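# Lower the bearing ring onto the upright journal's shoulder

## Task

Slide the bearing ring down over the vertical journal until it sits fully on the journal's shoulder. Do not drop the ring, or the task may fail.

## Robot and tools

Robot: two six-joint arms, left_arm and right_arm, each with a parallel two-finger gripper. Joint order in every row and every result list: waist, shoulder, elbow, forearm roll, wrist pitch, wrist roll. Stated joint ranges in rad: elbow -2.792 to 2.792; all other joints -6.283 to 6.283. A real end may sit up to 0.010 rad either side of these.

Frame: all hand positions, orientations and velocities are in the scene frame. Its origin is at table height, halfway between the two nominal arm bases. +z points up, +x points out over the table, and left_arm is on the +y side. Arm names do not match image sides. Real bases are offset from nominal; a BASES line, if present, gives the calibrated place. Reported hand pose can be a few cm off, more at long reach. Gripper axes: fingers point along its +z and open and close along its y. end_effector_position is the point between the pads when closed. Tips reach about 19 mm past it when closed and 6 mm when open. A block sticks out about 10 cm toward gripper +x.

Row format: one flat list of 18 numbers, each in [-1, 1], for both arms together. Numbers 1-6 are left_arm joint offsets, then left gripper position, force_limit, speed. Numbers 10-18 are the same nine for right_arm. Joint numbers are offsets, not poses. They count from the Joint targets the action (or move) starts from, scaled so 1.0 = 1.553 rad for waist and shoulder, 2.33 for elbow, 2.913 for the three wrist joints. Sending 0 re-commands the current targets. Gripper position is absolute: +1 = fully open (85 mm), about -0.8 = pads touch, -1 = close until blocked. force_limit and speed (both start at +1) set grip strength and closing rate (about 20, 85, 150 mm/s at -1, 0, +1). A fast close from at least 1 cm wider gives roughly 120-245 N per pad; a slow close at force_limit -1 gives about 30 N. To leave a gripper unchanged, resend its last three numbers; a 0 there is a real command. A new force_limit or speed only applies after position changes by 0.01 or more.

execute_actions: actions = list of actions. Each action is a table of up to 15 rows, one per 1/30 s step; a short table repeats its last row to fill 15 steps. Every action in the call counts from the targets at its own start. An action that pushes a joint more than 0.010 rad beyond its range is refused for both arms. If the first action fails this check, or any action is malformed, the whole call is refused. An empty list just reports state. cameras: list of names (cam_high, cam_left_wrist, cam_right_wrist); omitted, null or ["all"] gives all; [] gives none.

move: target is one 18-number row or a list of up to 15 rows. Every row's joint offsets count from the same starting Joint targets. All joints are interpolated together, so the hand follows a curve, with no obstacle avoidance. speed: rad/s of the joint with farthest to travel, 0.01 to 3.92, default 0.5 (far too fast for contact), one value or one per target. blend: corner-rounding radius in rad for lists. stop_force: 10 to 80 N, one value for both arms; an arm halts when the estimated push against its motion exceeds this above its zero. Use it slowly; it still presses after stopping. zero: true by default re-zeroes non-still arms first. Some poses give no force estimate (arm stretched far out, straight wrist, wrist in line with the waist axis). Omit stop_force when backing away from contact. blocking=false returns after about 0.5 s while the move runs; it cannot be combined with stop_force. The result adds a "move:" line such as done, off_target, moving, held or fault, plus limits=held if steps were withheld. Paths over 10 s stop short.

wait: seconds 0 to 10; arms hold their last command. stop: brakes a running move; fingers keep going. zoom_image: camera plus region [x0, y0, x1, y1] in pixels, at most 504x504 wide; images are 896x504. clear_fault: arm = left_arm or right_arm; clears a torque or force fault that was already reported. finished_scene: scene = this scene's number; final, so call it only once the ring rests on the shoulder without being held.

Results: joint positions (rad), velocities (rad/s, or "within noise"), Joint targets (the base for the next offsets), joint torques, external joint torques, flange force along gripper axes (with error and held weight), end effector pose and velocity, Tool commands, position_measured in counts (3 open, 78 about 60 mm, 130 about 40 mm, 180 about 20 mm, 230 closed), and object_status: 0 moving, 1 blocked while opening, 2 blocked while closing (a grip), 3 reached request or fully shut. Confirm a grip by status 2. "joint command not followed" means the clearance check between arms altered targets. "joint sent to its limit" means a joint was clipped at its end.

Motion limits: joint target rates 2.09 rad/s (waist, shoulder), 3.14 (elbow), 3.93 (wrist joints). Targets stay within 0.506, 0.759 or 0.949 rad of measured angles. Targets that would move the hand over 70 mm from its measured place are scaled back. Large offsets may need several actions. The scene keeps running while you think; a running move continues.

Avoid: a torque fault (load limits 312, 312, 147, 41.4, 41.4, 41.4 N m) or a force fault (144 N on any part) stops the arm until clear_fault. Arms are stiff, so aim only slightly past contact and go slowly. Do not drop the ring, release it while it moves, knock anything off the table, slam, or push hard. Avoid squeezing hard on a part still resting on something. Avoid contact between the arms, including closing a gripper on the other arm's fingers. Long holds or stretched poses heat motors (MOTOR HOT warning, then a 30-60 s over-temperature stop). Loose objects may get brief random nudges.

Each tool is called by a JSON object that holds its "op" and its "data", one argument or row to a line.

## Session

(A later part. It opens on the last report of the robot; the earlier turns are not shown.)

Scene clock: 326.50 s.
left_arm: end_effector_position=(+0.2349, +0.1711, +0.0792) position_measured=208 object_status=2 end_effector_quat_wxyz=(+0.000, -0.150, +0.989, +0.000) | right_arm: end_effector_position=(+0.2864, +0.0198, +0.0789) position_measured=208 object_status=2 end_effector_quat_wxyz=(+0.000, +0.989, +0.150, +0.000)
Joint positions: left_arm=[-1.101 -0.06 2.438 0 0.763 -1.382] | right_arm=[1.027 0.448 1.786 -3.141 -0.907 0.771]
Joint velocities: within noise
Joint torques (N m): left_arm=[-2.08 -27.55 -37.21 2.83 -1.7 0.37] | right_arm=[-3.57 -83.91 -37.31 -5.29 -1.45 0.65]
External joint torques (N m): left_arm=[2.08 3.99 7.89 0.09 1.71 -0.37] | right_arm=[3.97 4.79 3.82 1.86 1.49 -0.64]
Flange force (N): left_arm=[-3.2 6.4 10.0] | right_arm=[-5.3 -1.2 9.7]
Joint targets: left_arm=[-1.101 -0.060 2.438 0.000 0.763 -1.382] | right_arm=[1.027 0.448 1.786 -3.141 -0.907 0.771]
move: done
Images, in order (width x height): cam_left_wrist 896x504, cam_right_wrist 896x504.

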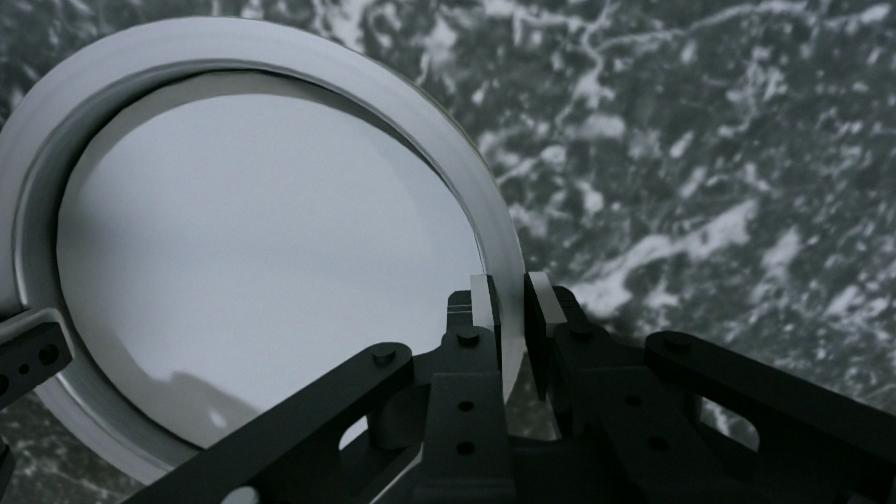

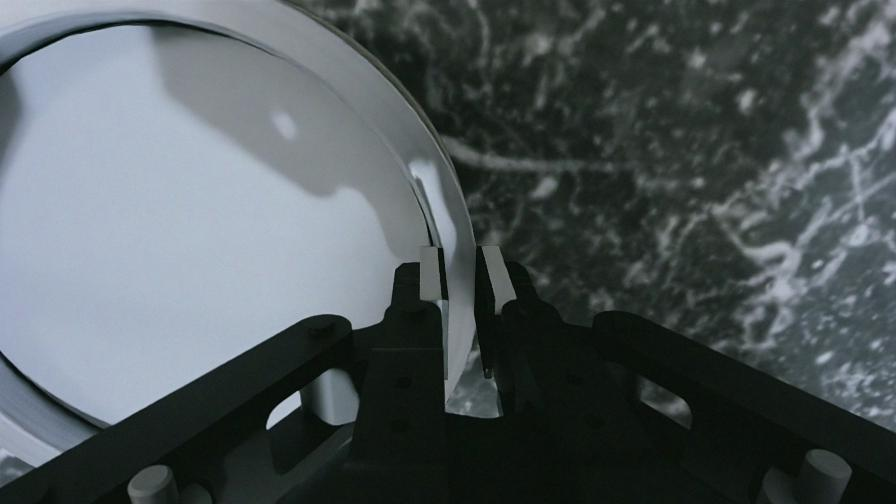

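{"op": "move", "data": {
  "target": [0.00008, 0.01057, 0.00386, 0, -0.00872, 0.00004, -1, 0.3, -1, 0.00013, 0.00619, 0.00234, 0, 0.00517, 0.00007, -1, 0.3, -1],
  "speed": 0.012,
  "stop_force": 10,
  "cameras": ["cam_left_wrist", "cam_right_wrist"]
}}

Scene clock: 341.03 s.
left_arm: end_effector_position=(+0.2349, +0.1712, +0.0715) position_measured=208 object_status=2 end_effector_quat_wxyz=(+0.000, -0.150, +0.989, +0.000) | right_arm: end_effector_position=(+0.2863, +0.0199, +0.0717) position_measured=208 object_status=2 end_effector_quat_wxyz=(+0.000, +0.989, +0.150, +0.000)
Joint positions: left_arm=[-1.101 -0.046 2.445 0 0.742 -1.382] | right_arm=[1.028 0.455 1.79 -3.141 -0.895 0.771]
Joint velocities: within noise
Joint torques (N m): left_arm=[-1.69 -17.49 -28.08 3.15 -2.99 0.37] | right_arm=[-2.84 -69.94 -32.44 -4.69 0.88 0.67]
External joint torques (N m): left_arm=[1.7 -6.93 -0.75 -0.28 3 -0.37] | right_arm=[3.13 -9.33 -0.62 1.29 -0.85 -0.66]
Flange force (N): left_arm=[-0.6 11.3 -21.9] | right_arm=[-9.3 4.9 -11.4]
Joint targets: left_arm=[-1.101 -0.046 2.445 0.000 0.742 -1.382] | right_arm=[1.028 0.455 1.790 -3.141 -0.895 0.771]
move: contact (left_arm, right_arm)
Images, in order (width x height): cam_left_wrist 896x504, cam_right_wrist 896x504.

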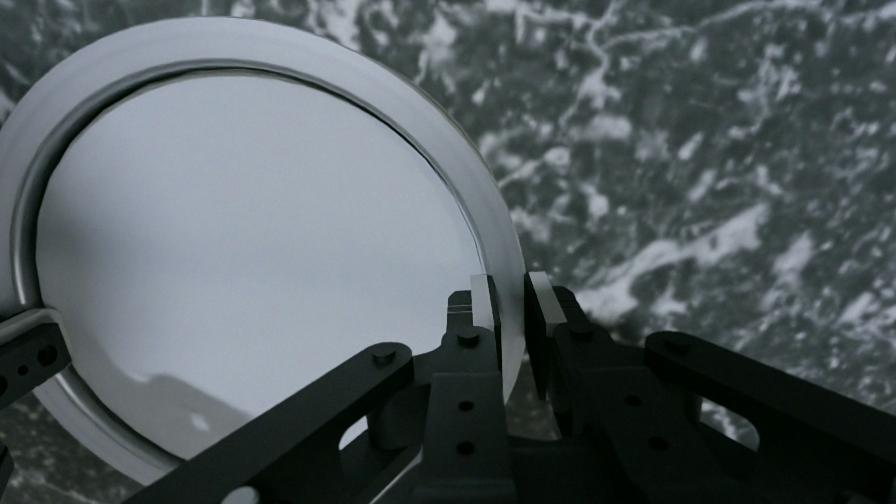

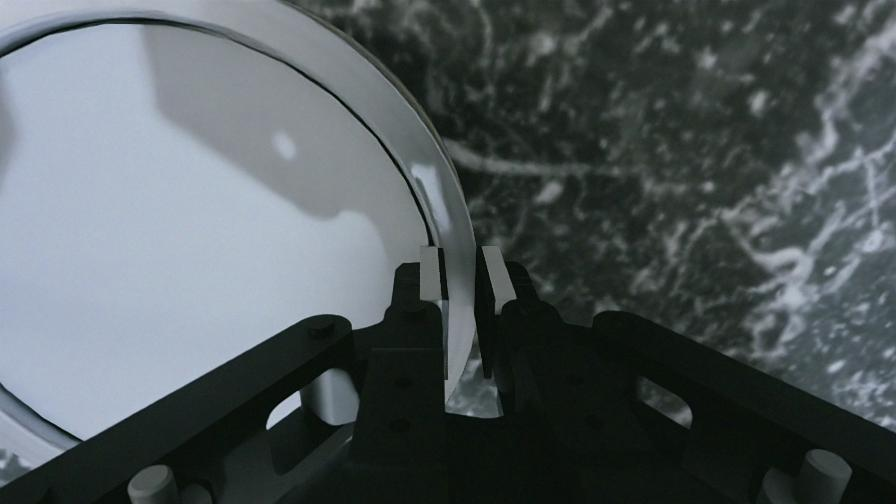

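{"op": "move", "data": {
  "target": [
    [0, -0.00062, -0.0002, 0, 0.00048, 0, -1, 0.3, -1, 0, -0.00033, -0.00014, 0, -0.00028, 0, -1, 0.3, -1],
    [0, -0.00062, -0.0002, 0, 0.00048, 0, -1, 0.3, -1, 0, -0.00033, -0.00014, 0, -0.00028, 0, -0.45, 0.3, -1],
    [0, -0.00062, -0.0002, 0, 0.00048, 0, -0.45, 0.3, -1, 0, -0.00033, -0.00014, 0, -0.00028, 0, -0.45, 0.3, -1],
    [0, -0.01391, -0.00494, 0, 0.01136, 0, -0.45, 0.3, -1, 0, -0.00779, -0.00326, 0, -0.0068, 0, -0.45, 0.3, -1],
    [0, -0.01391, -0.00494, 0, 0.01136, 0, -0.8, 0, 0, 0, -0.00779, -0.00326, 0, -0.0068, 0, -0.8, 0, 0]
  ],
  "speed": [0.01, 0.05, 0.05, 0.05, 0.05],
  "cameras": ["cam_left_wrist", "cam_right_wrist"]
}}

{"op": "move", "data": {
  "target": [0, 0.01507, 0.00536, 0, -0.01232, 0, -0.8, 0, 0, 0, 0.00844, 0.00352, 0, 0.00738, 0, -0.8, 0, 0],
  "speed": 0.015,
  "stop_force": 15,
  "cameras": ["cam_left_wrist", "cam_right_wrist"]
}}

Scene clock: 360.10 s.
left_arm: end_effector_position=(+0.2349, +0.1712, +0.0834) position_measured=229 object_status=0 end_effector_quat_wxyz=(+0.000, -0.150, +0.989, +0.000) | right_arm: end_effector_position=(+0.2864, +0.0200, +0.0836) position_measured=229 object_status=0 end_effector_quat_wxyz=(+0.000, +0.989, +0.150, +0.000)
Joint positions: left_arm=[-1.101 -0.067 2.434 0 0.775 -1.382] | right_arm=[1.028 0.443 1.783 -3.141 -0.915 0.771]
Joint velocities: within noise
Joint torques (N m): left_arm=[-0.93 -24.84 -31.37 3.61 0.28 0.45] | right_arm=[1.37 -78.48 -36.14 -3.83 -0.44 0.22]
External joint torques (N m): left_arm=[0.86 1.98 1.64 -0.65 -0.26 -0.45] | right_arm=[-0.6 -0.35 2.5 0.39 0.47 -0.22]
Flange force (N): left_arm=[-1.4 -0.7 5.8] | right_arm=[-3.3 5.3 2.1]
Joint targets: left_arm=[-1.101 -0.067 2.434 0.000 0.775 -1.382] | right_arm=[1.028 0.443 1.783 -3.141 -0.915 0.771]
move: done
Images, in order (width x height): cam_left_wrist 896x504, cam_right_wrist 896x504.

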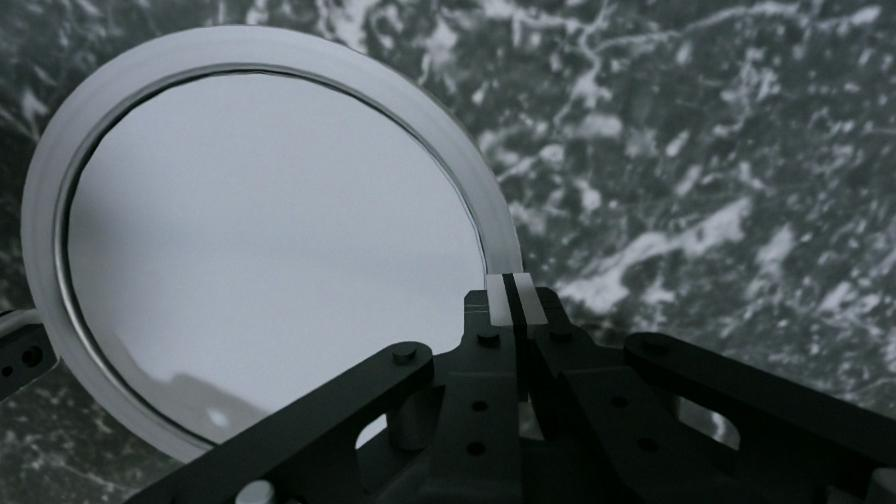

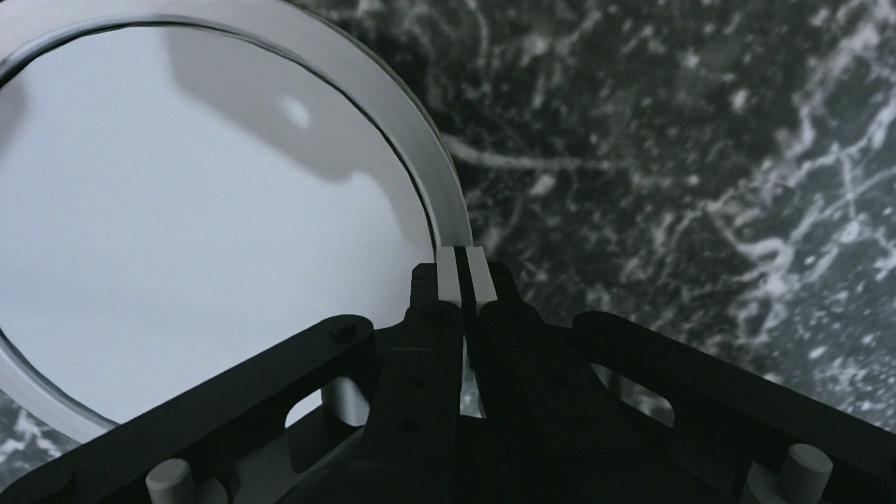

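Scene clock: 362.47 s.
left_arm: end_effector_position=(+0.2349, +0.1711, +0.0739) position_measured=229 object_status=3 end_effector_quat_wxyz=(+0.000, -0.150, +0.989, +0.000) | right_arm: end_effector_position=(+0.2864, +0.0201, +0.0741) position_measured=229 object_status=3 end_effector_quat_wxyz=(+0.000, +0.989, +0.150, +0.000)
Joint positions: left_arm=[-1.101 -0.05 2.443 0 0.748 -1.382] | right_arm=[1.028 0.453 1.789 -3.141 -0.899 0.771]
Joint velocities: within noise
Joint torques (N m): left_arm=[-0.84 -17.63 -23.1 3.55 -0.58 0.41] | right_arm=[1.34 -62.81 -26.87 -3.78 0.48 0.24]
External joint torques (N m): left_arm=[0.76 -6.24 -5.82 -0.67 0.6 -0.41] | right_arm=[-0.88 -16.43 -6.34 0.38 -0.44 -0.24]
Flange force (N): left_arm=[-0.5 1.7 -18.6] | right_arm=[-4.1 6.7 -21.5]
Joint targets: left_arm=[-1.101 -0.050 2.443 0.000 0.748 -1.382] | right_arm=[1.028 0.453 1.789 -3.141 -0.899 0.771]
move: contact (left_arm, right_arm)
Images, in order (width x height): cam_left_wrist 896x504, cam_right_wrist 896x504.

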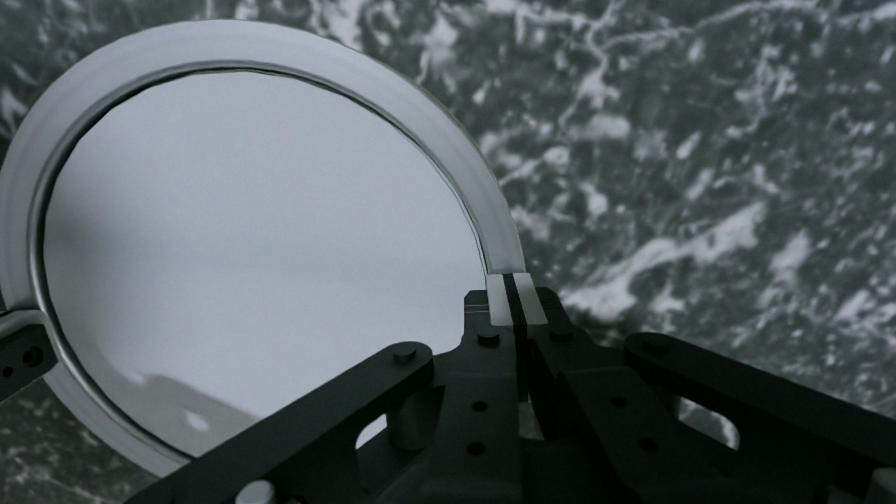

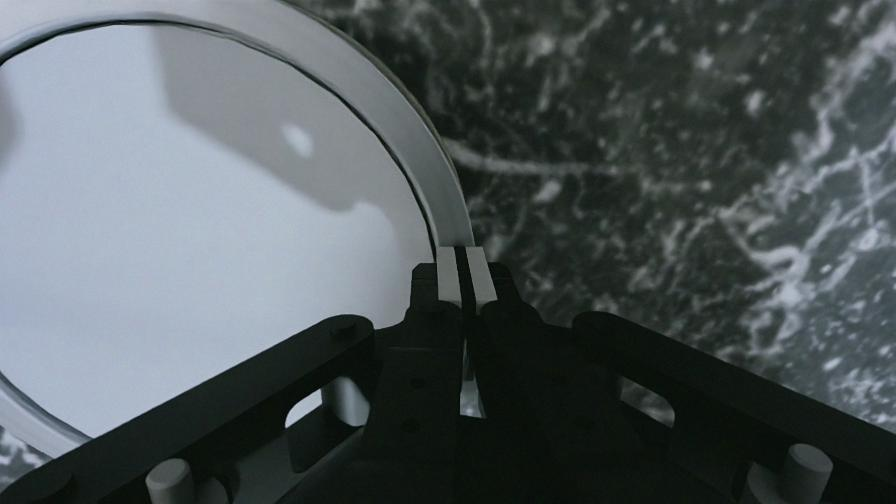

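{"op": "move", "data": {
  "target": [0, -0.0334, -0.01282, 0, 0.02808, 0, -0.8, 0, 0, 0, -0.01911, -0.00854, 0, -0.01698, 0, -0.8, 0, 0],
  "speed": 0.08,
  "cameras": ["cam_left_wrist"]
}}

{"op": "finished_scene", "data": {
  "scene": 2
}}

Scene clock: 368.40 s.
left_arm: end_effector_position=(+0.2350, +0.1711, +0.1039) position_measured=229 object_status=3 end_effector_quat_wxyz=(+0.000, -0.150, +0.989, +0.000) | right_arm: end_effector_position=(+0.2864, +0.0201, +0.1040) position_measured=229 object_status=3 end_effector_quat_wxyz=(+0.000, +0.989, +0.150, +0.000)
Joint positions: left_arm=[-1.101 -0.102 2.413 0 0.83 -1.382] | right_arm=[1.028 0.423 1.769 -3.141 -0.949 0.771]
Joint velocities: within noise
Joint torques (N m): left_arm=[-1.04 -22.9 -32.9 3.79 0.26 0.41] | right_arm=[1.47 -77.72 -36.98 -3.91 -0.38 0.21]
External joint torques (N m): left_arm=[0.97 1.72 1.41 -0.66 -0.25 -0.41] | right_arm=[-0.86 -0.02 2.48 0.38 0.42 -0.21]
Flange force (N): left_arm=[-1.9 -0.7 4.9] | right_arm=[-2.7 5.1 2.4]
Joint targets: left_arm=[-1.101 -0.102 2.413 0.000 0.830 -1.382] | right_arm=[1.028 0.423 1.769 -3.141 -0.949 0.771]
move: done
Images, in order (width x height): cam_left_wrist 896x504.

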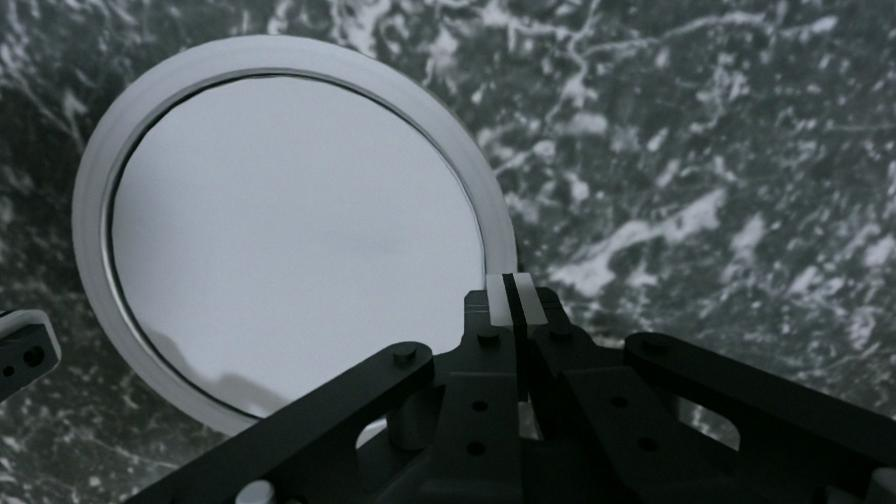

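The scene is finished: the task was done.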